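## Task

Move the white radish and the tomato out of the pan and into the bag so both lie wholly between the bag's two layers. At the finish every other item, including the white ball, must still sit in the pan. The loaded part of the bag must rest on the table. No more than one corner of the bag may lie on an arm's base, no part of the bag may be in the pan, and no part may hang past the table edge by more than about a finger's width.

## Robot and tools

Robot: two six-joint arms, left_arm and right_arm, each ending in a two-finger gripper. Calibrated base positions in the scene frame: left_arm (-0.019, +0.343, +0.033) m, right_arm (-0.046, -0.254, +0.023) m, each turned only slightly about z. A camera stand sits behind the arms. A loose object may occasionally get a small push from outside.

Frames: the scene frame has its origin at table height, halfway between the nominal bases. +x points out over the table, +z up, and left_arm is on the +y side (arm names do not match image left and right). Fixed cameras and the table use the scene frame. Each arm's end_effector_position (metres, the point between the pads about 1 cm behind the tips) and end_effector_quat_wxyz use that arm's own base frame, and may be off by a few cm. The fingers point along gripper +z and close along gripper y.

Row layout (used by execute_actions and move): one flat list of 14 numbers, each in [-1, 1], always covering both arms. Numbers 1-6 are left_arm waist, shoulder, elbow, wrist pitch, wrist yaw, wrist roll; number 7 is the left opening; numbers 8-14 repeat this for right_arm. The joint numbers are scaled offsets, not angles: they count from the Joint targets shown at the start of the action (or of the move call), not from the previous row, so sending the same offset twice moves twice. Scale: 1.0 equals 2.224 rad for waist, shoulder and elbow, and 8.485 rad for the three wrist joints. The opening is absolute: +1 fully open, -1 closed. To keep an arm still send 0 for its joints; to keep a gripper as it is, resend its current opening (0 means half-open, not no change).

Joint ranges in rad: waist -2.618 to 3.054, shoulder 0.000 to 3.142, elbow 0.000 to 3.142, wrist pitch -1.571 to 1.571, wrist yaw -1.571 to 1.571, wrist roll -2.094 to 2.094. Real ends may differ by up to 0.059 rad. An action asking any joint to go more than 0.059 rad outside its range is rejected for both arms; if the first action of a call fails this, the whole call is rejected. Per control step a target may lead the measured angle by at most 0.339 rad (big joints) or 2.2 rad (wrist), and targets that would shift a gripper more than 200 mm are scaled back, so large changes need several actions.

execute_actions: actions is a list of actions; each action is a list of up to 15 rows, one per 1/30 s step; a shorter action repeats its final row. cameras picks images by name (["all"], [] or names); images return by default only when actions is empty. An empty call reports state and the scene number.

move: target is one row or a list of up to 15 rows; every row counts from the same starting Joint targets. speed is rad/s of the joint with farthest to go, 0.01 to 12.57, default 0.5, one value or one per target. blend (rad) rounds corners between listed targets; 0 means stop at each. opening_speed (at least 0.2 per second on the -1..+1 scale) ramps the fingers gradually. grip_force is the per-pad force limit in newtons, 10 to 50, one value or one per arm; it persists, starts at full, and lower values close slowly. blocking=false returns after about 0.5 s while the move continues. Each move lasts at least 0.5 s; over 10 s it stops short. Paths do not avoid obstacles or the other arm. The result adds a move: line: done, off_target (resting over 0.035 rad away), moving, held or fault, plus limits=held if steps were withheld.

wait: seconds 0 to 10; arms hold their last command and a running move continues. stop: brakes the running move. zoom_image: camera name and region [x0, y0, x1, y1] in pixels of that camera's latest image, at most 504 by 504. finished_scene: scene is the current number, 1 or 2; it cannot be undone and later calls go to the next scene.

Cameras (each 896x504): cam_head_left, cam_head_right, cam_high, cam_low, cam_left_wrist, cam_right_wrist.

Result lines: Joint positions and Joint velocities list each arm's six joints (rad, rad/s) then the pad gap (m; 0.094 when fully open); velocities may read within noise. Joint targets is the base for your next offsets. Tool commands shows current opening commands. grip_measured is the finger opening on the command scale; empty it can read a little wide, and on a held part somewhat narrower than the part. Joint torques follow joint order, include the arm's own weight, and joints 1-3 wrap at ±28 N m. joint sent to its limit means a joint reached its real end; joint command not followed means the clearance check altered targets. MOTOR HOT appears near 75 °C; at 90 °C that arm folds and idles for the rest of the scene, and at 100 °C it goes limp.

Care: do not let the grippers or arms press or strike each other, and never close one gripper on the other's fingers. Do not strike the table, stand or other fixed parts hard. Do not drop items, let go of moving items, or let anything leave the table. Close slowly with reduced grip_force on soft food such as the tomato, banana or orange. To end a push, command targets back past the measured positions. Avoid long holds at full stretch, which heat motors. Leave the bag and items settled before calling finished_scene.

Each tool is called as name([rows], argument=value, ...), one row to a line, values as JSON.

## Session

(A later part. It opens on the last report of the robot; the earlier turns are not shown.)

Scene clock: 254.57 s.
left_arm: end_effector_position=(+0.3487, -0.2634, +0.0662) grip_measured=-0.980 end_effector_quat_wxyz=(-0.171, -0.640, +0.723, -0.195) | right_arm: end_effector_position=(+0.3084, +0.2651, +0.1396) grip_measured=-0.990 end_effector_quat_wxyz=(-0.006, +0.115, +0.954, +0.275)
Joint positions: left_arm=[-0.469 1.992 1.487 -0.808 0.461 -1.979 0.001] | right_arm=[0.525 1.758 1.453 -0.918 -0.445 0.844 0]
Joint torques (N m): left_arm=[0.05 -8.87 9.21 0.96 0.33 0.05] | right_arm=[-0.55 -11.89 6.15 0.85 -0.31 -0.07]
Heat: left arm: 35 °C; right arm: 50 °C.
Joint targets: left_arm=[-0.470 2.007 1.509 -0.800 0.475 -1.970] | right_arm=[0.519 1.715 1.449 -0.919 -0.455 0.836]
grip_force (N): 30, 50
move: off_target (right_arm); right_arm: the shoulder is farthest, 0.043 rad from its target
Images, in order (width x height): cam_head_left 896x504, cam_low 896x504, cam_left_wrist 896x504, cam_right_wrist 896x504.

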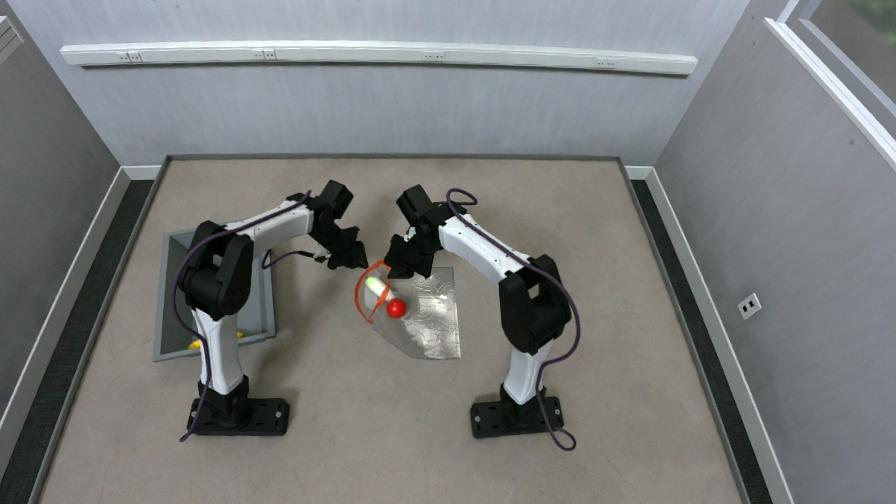

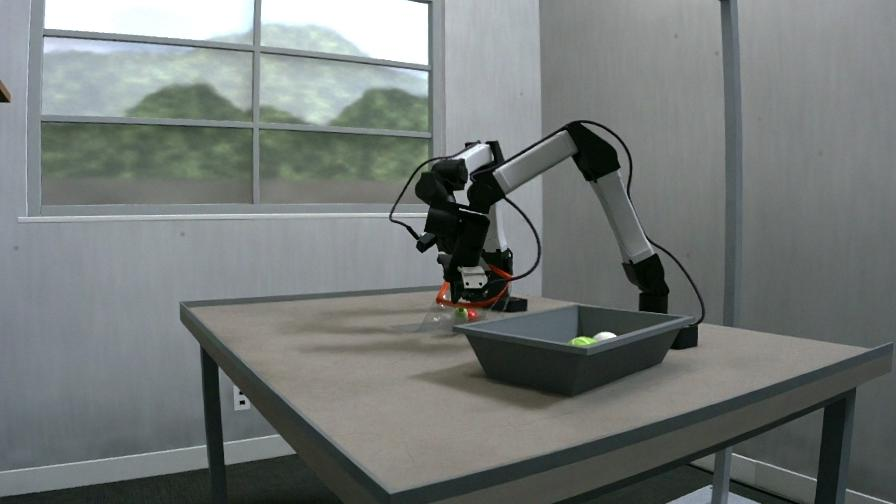

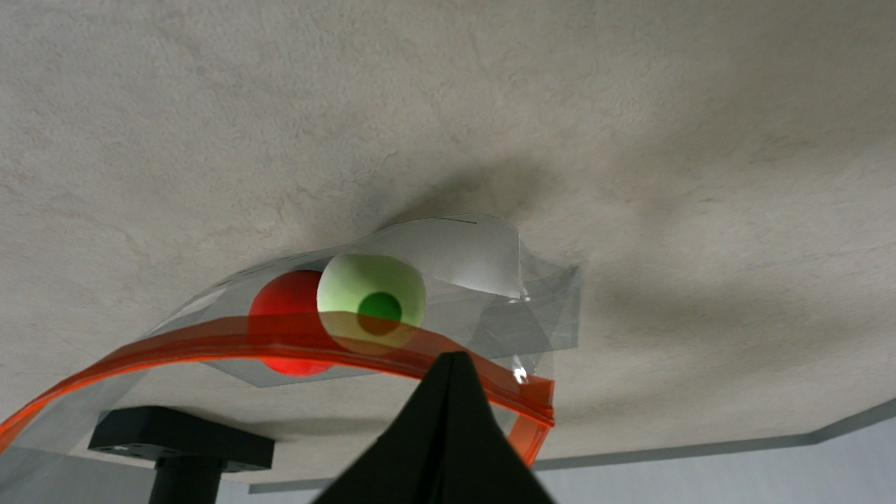

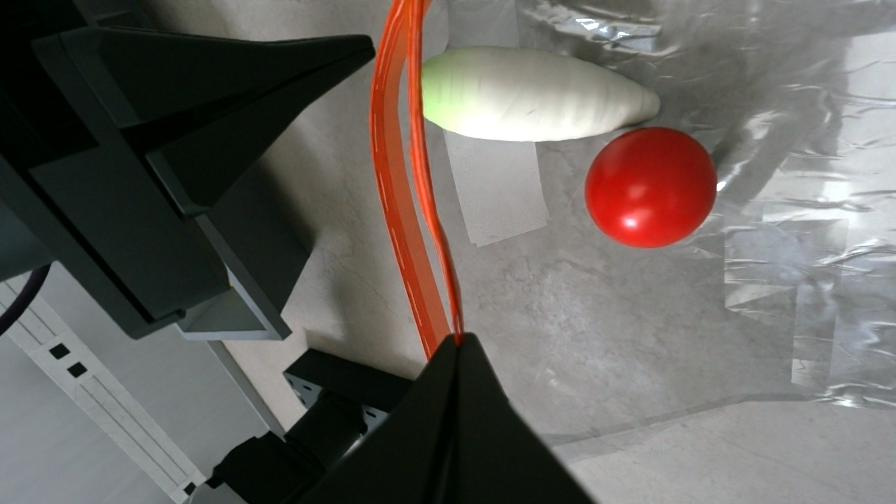

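move(target=[0.06, 0, 0, 0, 0, 0, -1, -0.0513, -0.0585, -0.0216, -0.0099, 0, 0, -1], speed=0.2, cameras=["cam_head_left", "cam_low", "cam_left_wrist", "cam_right_wrist"])

zoom_image(camera="cam_low", region=[390, 200, 560, 350])

zoom_image(camera="cam_head_left", region=[300, 220, 500, 380])

Scene clock: 256.83 s.
left_arm: end_effector_position=(+0.3797, -0.2165, +0.0664) grip_measured=-0.980 end_effector_quat_wxyz=(+0.158, +0.685, -0.680, +0.206) | right_arm: end_effector_position=(+0.3052, +0.2144, +0.1671) grip_measured=-0.990 end_effector_quat_wxyz=(+0.012, +0.169, +0.946, +0.277)
Joint positions: left_arm=[-0.339 1.992 1.487 -0.808 0.463 -1.979 0.001] | right_arm=[0.41 1.62 1.406 -1.002 -0.446 0.844 0]
Joint torques (N m): left_arm=[0.36 -8.85 9.24 0.97 0.32 0.04] | right_arm=[-0.42 -10.02 6.13 0.78 -0.29 -0.07]
Heat: left arm: 35 °C; right arm: 50 °C.
Joint targets: left_arm=[-0.337 2.007 1.509 -0.800 0.475 -1.970] | right_arm=[0.405 1.585 1.401 -1.003 -0.455 0.836]
grip_force (N): 30, 50
move: done
Images, in order (width x height): cam_head_left 896x504, cam_low 896x504, cam_left_wrist 896x504, cam_right_wrist 896x504.

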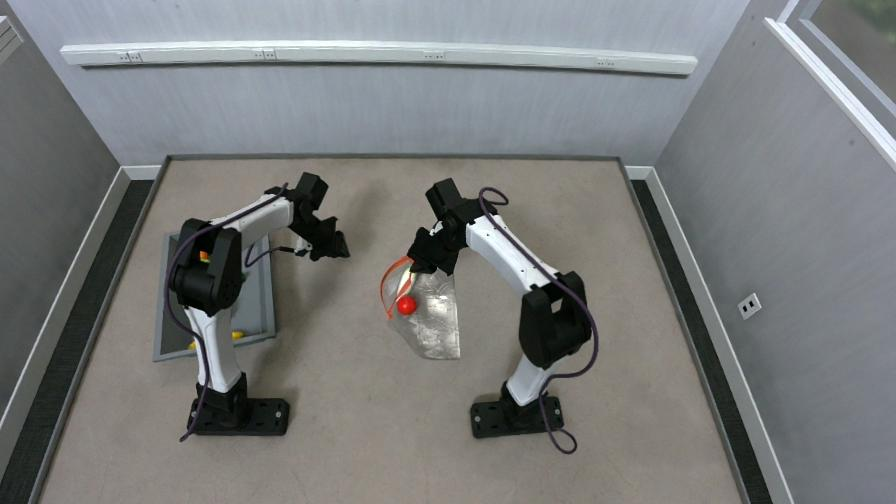

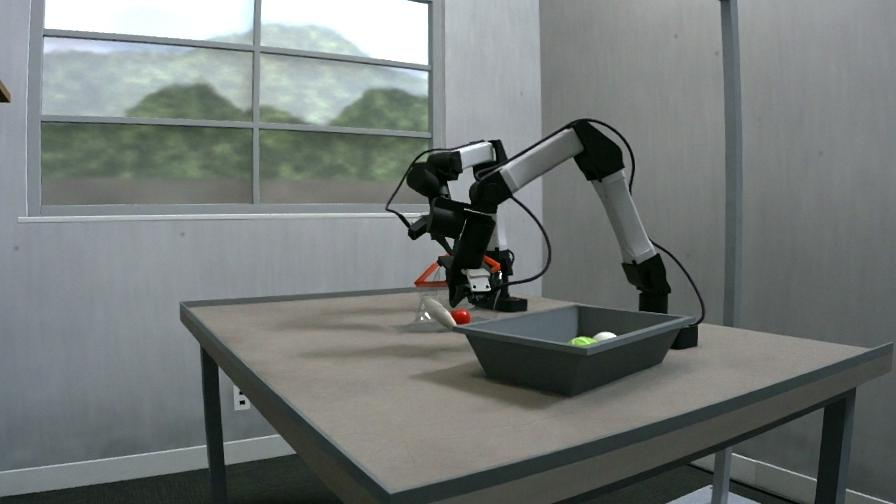

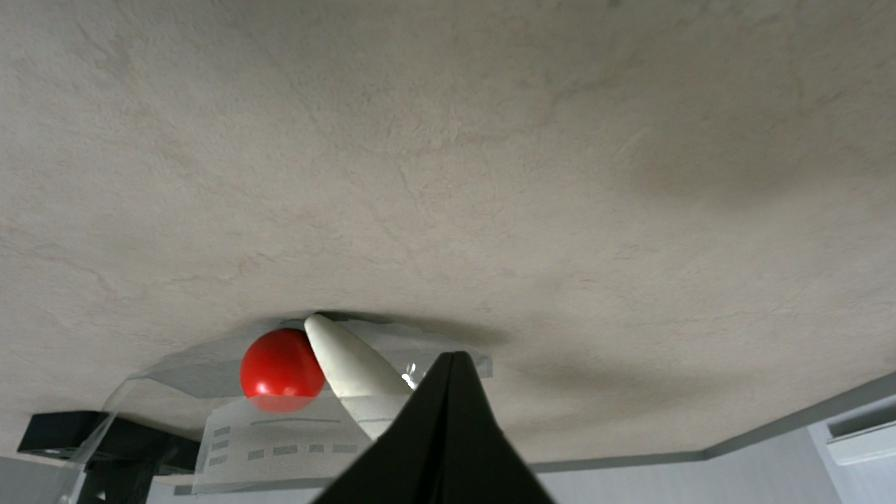

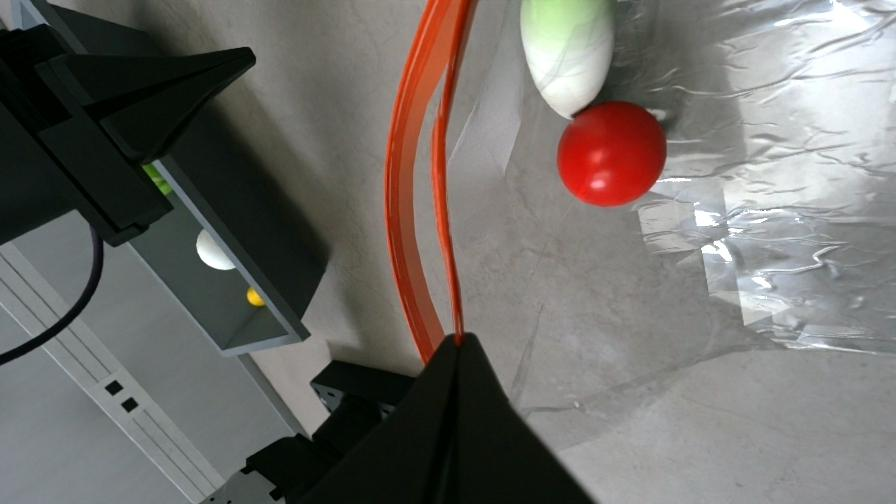

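Scaled by 2.965 from the camera's 896x504 image, which has a finer 1280x720 frame.

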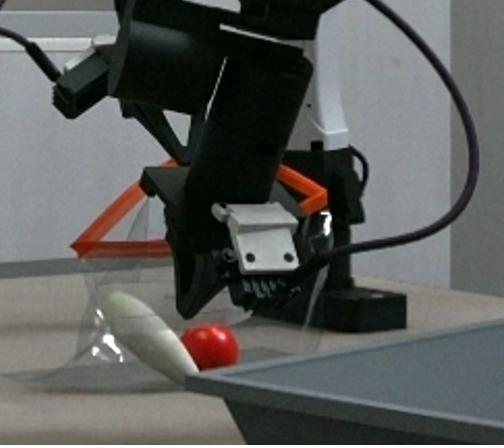

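Scaled by 2.520 from the camera's 896x504 image, which has a finer 1280x720 frame.

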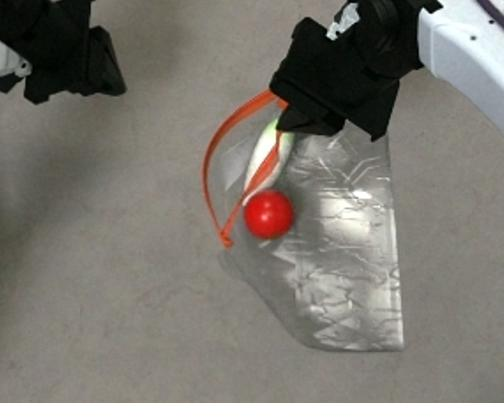

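move([
  [0.107, -0.2122, -0.1111, -0.0259, 0, 0, -1, 0.0832, 0.143, 0.0652, 0.0189, 0, 0, -1],
  [0.107, -0.2122, -0.1111, -0.0259, 0, 0, -1, 0.1147, 0.2212, 0.0355, 0.044, 0, 0, -1],
], speed=[0.35, 0.25], blend=[0.03, 0], cameras=["cam_head_left", "cam_low", "cam_left_wrist", "cam_right_wrist"])

zoom_image(camera="cam_low", region=[390, 200, 560, 350])

zoom_image(camera="cam_head_left", region=[300, 220, 500, 380])

Scene clock: 260.77 s.
left_arm: end_effector_position=(+0.3222, -0.1118, +0.1476) grip_measured=-0.980 end_effector_quat_wxyz=(+0.126, +0.757, -0.597, +0.235) | right_arm: end_effector_position=(+0.3185, +0.3400, +0.0425) grip_measured=-0.990 end_effector_quat_wxyz=(-0.028, +0.053, +0.961, +0.272)
Joint positions: left_arm=[-0.104 1.552 1.274 -1.006 0.464 -1.979 0.001] | right_arm=[0.656 2.066 1.481 -0.646 -0.446 0.844 0]
Joint torques (N m): left_arm=[0.55 -7.71 6.22 0.78 0.32 0.06] | right_arm=[0.42 -9.43 6.16 1 -0.29 -0.07]
Heat: left arm: 36 °C; right arm: 50 °C.
Joint targets: left_arm=[-0.099 1.535 1.261 -1.020 0.475 -1.970] | right_arm=[0.660 2.077 1.480 -0.630 -0.455 0.836]
grip_force (N): 30, 50
move: done
Images, in order (width x height): cam_head_left 896x504, cam_low 896x504, cam_left_wrist 896x504, cam_right_wrist 896x504.

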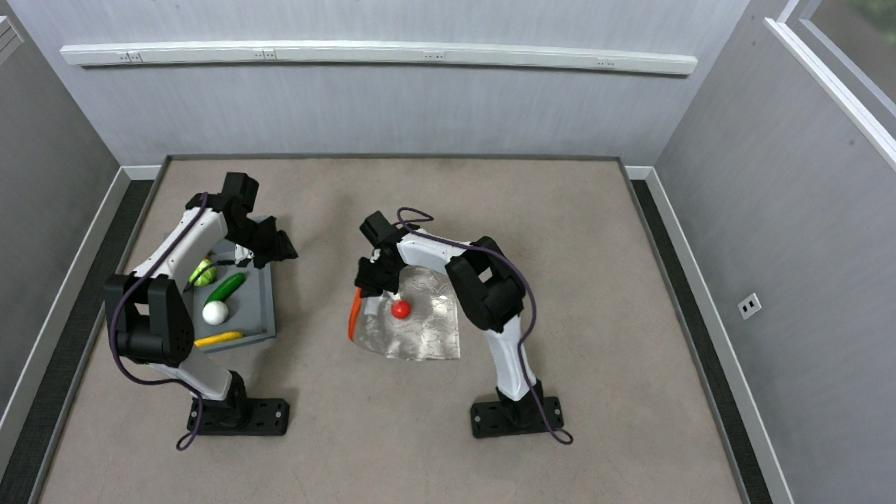

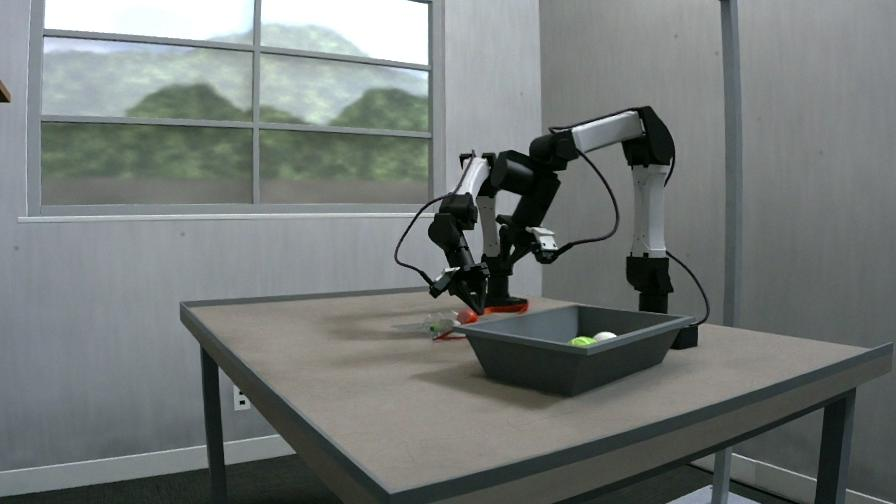

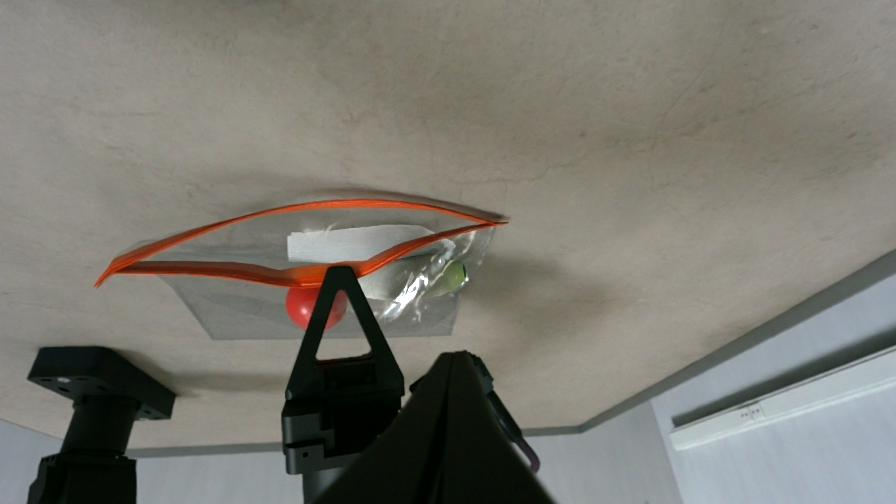

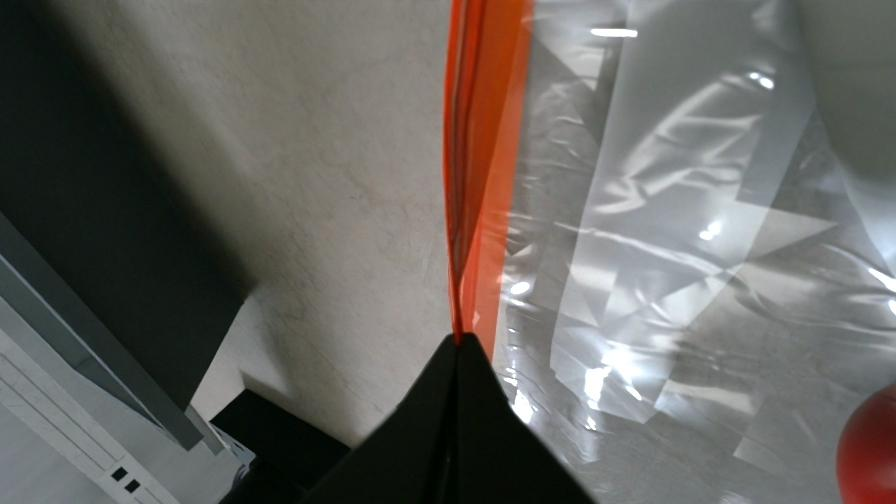

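Scaled by 2.965 from the camera's 896x504 image, which has a finer 1280x720 frame.

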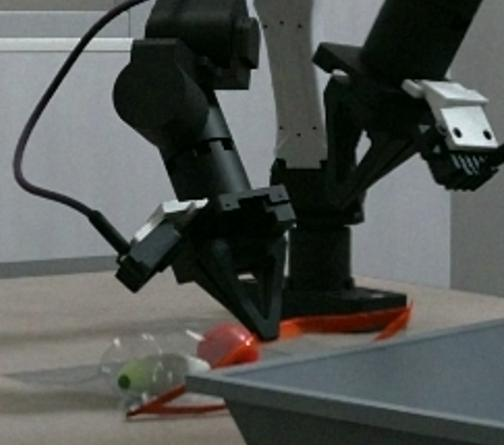

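Scaled by 2.520 from the camera's 896x504 image, which has a finer 1280x720 frame.

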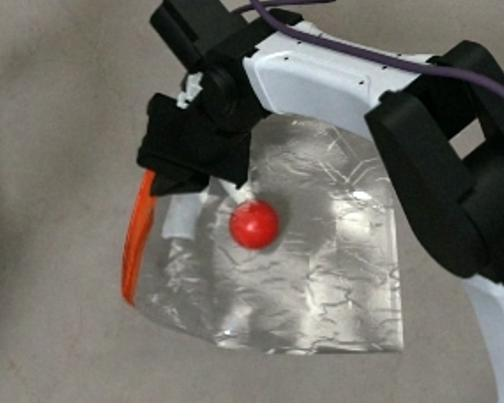

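move(target=[0, 0, 0, 0, 0, 0, -1, 0.0135, 0.0409, -0.0112, 0.0136, 0, 0, -1], speed=0.15, cameras=["cam_head_left", "cam_low", "cam_left_wrist", "cam_right_wrist"])

zoom_image(camera="cam_head_left", region=[300, 220, 500, 380])

zoom_image(camera="cam_left_wrist", region=[60, 150, 560, 430])

Scene clock: 262.77 s.
left_arm: end_effector_position=(+0.3222, -0.1118, +0.1476) grip_measured=-0.980 end_effector_quat_wxyz=(+0.126, +0.757, -0.597, +0.235) | right_arm: end_effector_position=(+0.3163, +0.3552, +0.0054) grip_measured=-0.990 end_effector_quat_wxyz=(-0.030, +0.039, +0.961, +0.273)
Joint positions: left_arm=[-0.104 1.552 1.274 -1.006 0.464 -1.979 0.001] | right_arm=[0.685 2.154 1.457 -0.531 -0.446 0.844 0]
Joint torques (N m): left_arm=[0.55 -7.66 6.24 0.79 0.32 0.05] | right_arm=[0.59 -9.55 5.79 1.04 -0.3 -0.07]
Heat: left arm: 36 °C; right arm: 50 °C.
Joint targets: left_arm=[-0.099 1.535 1.261 -1.020 0.475 -1.970] | right_arm=[0.690 2.168 1.455 -0.515 -0.455 0.836]
grip_force (N): 30, 50
move: done
Images, in order (width x height): cam_head_left 896x504, cam_low 896x504, cam_left_wrist 896x504, cam_right_wrist 896x504.

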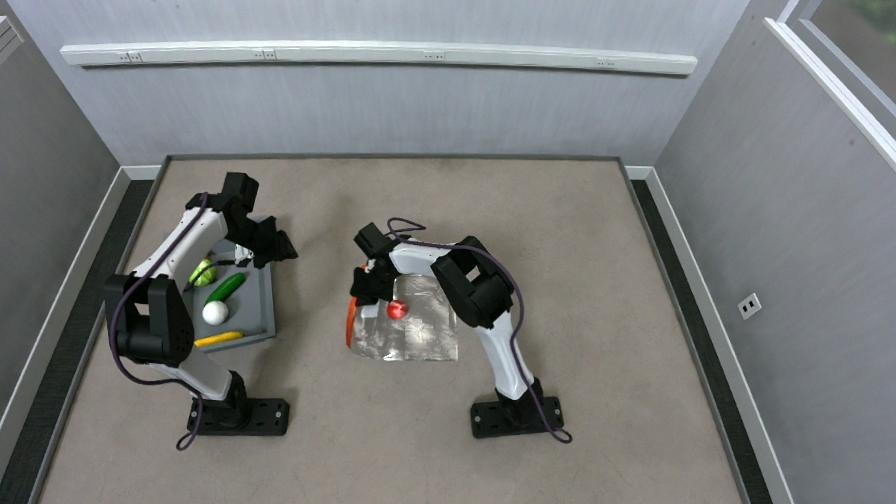

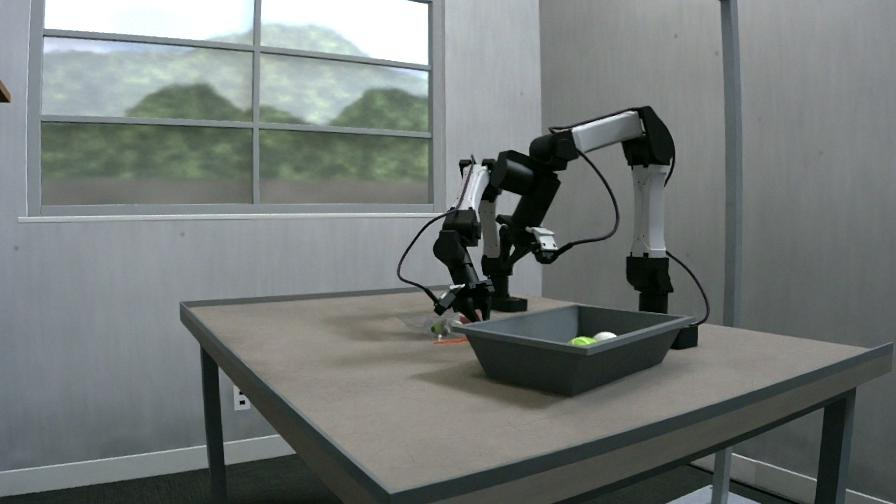

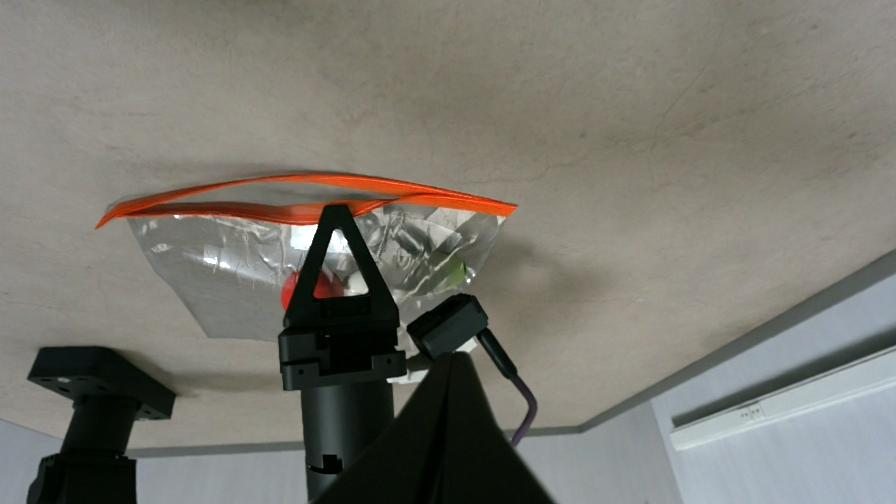

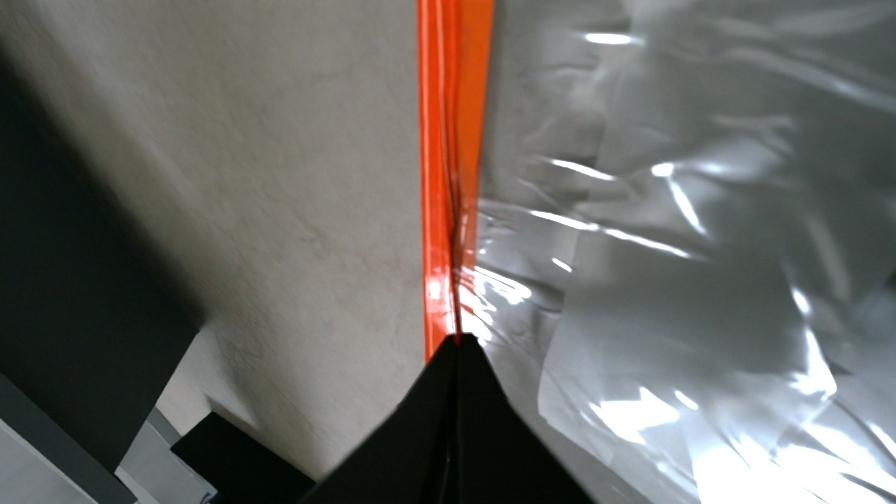

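Scaled by 2.520 from the camera's 896x504 image, which has a finer 1280x720 frame.

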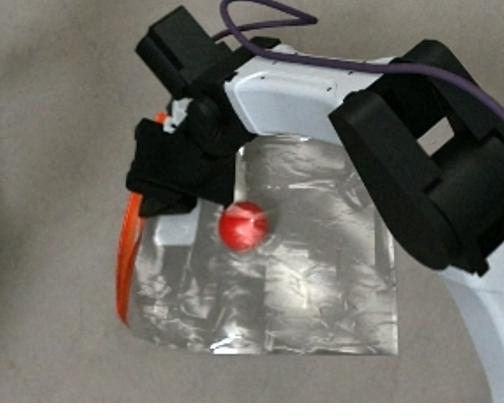

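Scaled by 1.008 from the camera's 896x504 image, which has a finer 1280x720 frame.

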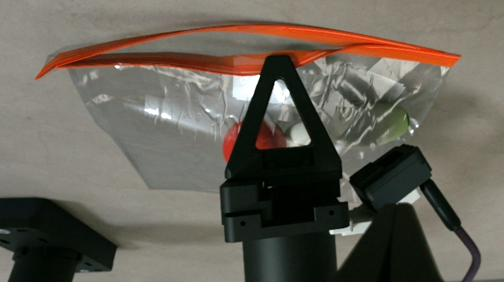

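move([
  [0, 0, 0, 0, 0, 0, -1, 0, 0, 0, 0, 0, 0, -0.7],
  [0, 0, 0, 0, 0, 0, -1, -0.0211, -0.0773, -0.0193, -0.0106, 0, 0, -0.7],
  [0, 0, 0, 0, 0, 0, -1, -0.1868, -0.2594, -0.036, -0.0436, 0, 0, -0.7],
], speed=[0.3, 0.3, 0.8], blend=[0, 0.05, 0], opening_speed=0.6, cameras=["all"])

zoom_image(camera="cam_head_left", region=[300, 220, 500, 380])

zoom_image(camera="cam_left_wrist", region=[60, 120, 560, 400])

zoom_image(camera="cam_low", region=[360, 240, 560, 350])

Scene clock: 265.73 s.
left_arm: end_effector_position=(+0.3222, -0.1118, +0.1476) grip_measured=-0.980 end_effector_quat_wxyz=(+0.126, +0.757, -0.597, +0.235) | right_arm: end_effector_position=(+0.3488, +0.1771, +0.1728) grip_measured=-0.701 end_effector_quat_wxyz=(+0.072, +0.218, +0.926, +0.302)
Joint positions: left_arm=[-0.104 1.552 1.274 -1.006 0.464 -1.979 0.001] | right_arm=[0.275 1.608 1.378 -0.884 -0.451 0.843 0.014]
Joint torques (N m): left_arm=[0.54 -7.65 6.24 0.8 0.31 0.05] | right_arm=[-0.09 -8.53 6.43 1.02 -0.24 -0.07]
Heat: left arm: 36 °C; right arm: 50 °C.
Joint targets: left_arm=[-0.099 1.535 1.261 -1.020 0.475 -1.970] | right_arm=[0.275 1.591 1.374 -0.885 -0.455 0.836]
grip_force (N): 30, 50
move: done

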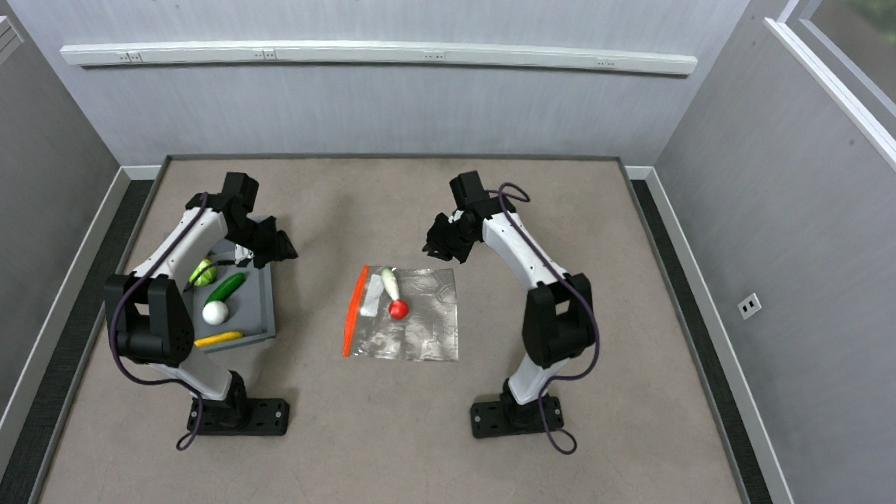

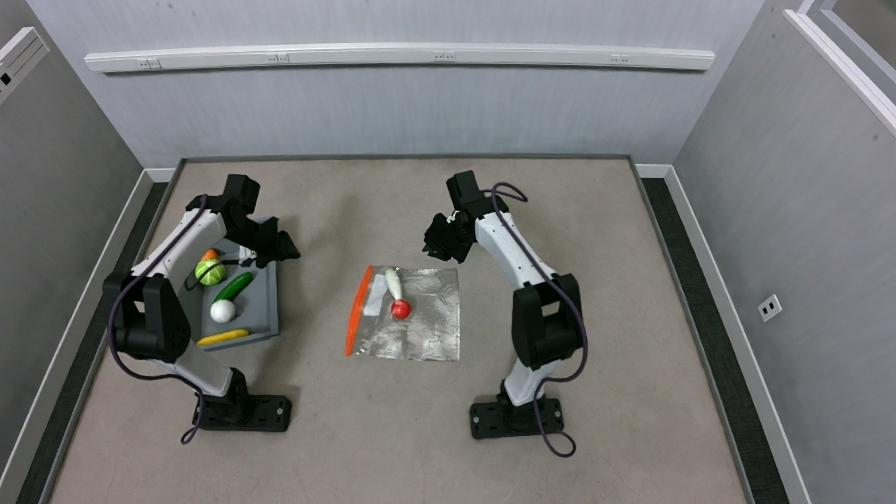

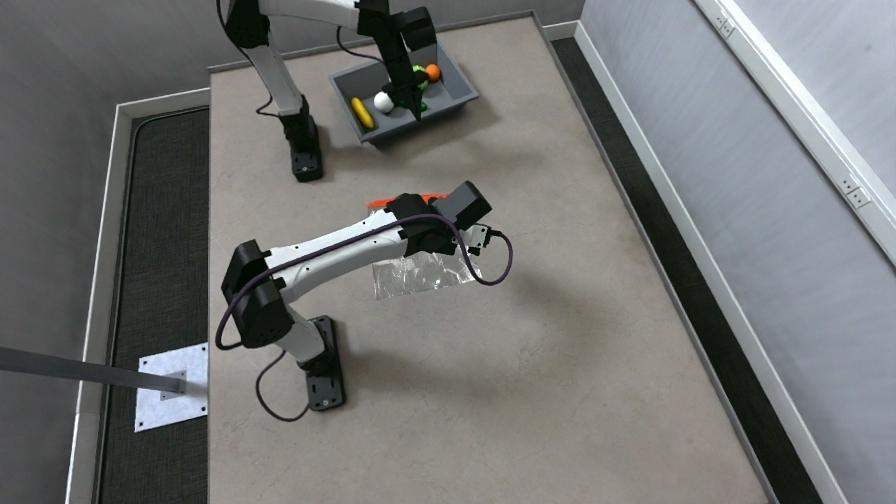

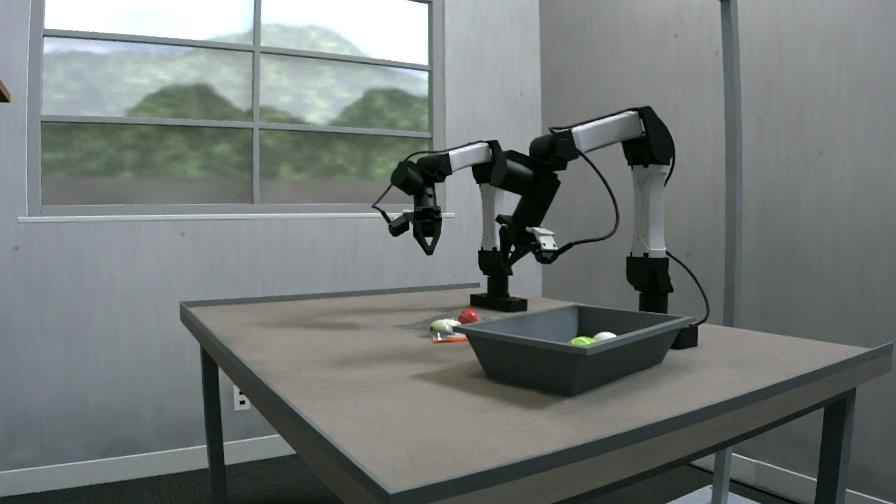

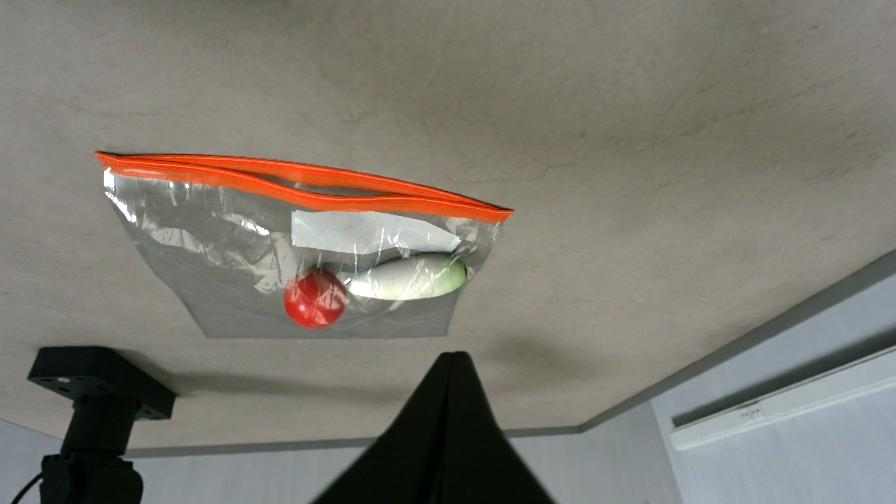

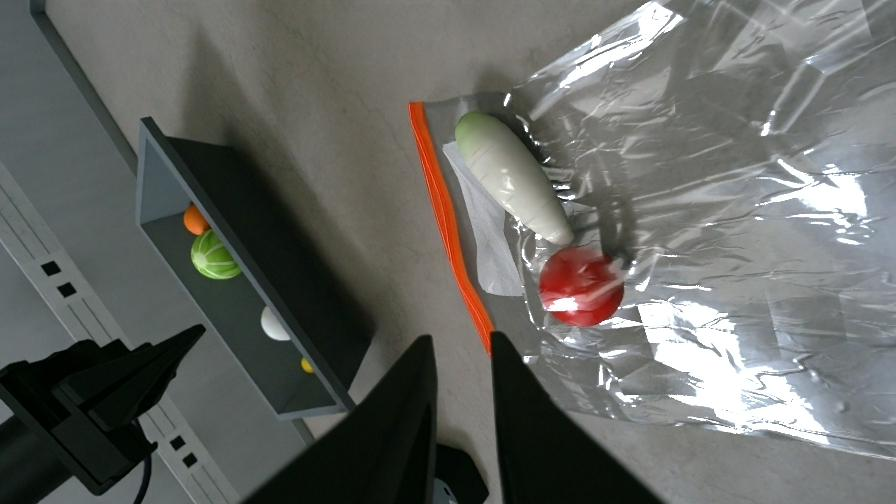

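Scaled by 2.520 from the camera's 896x504 image, which has a finer 1280x720 frame.

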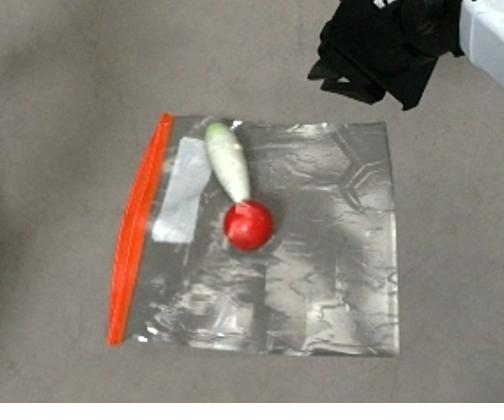

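Scaled by 1.008 from the camera's 896x504 image, which has a finer 1280x720 frame.

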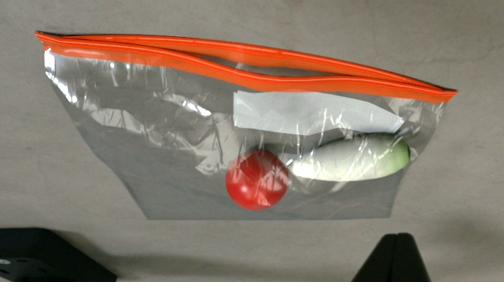

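Scaled by 2.520 from the camera's 896x504 image, which has a finer 1280x720 frame.

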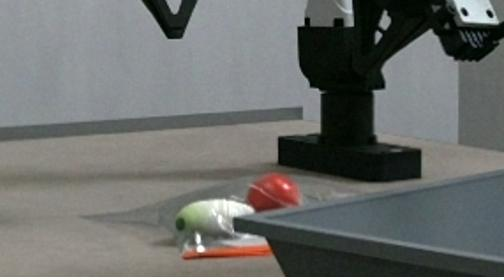

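finished_scene(scene=1)

The scene is finished: the task was done.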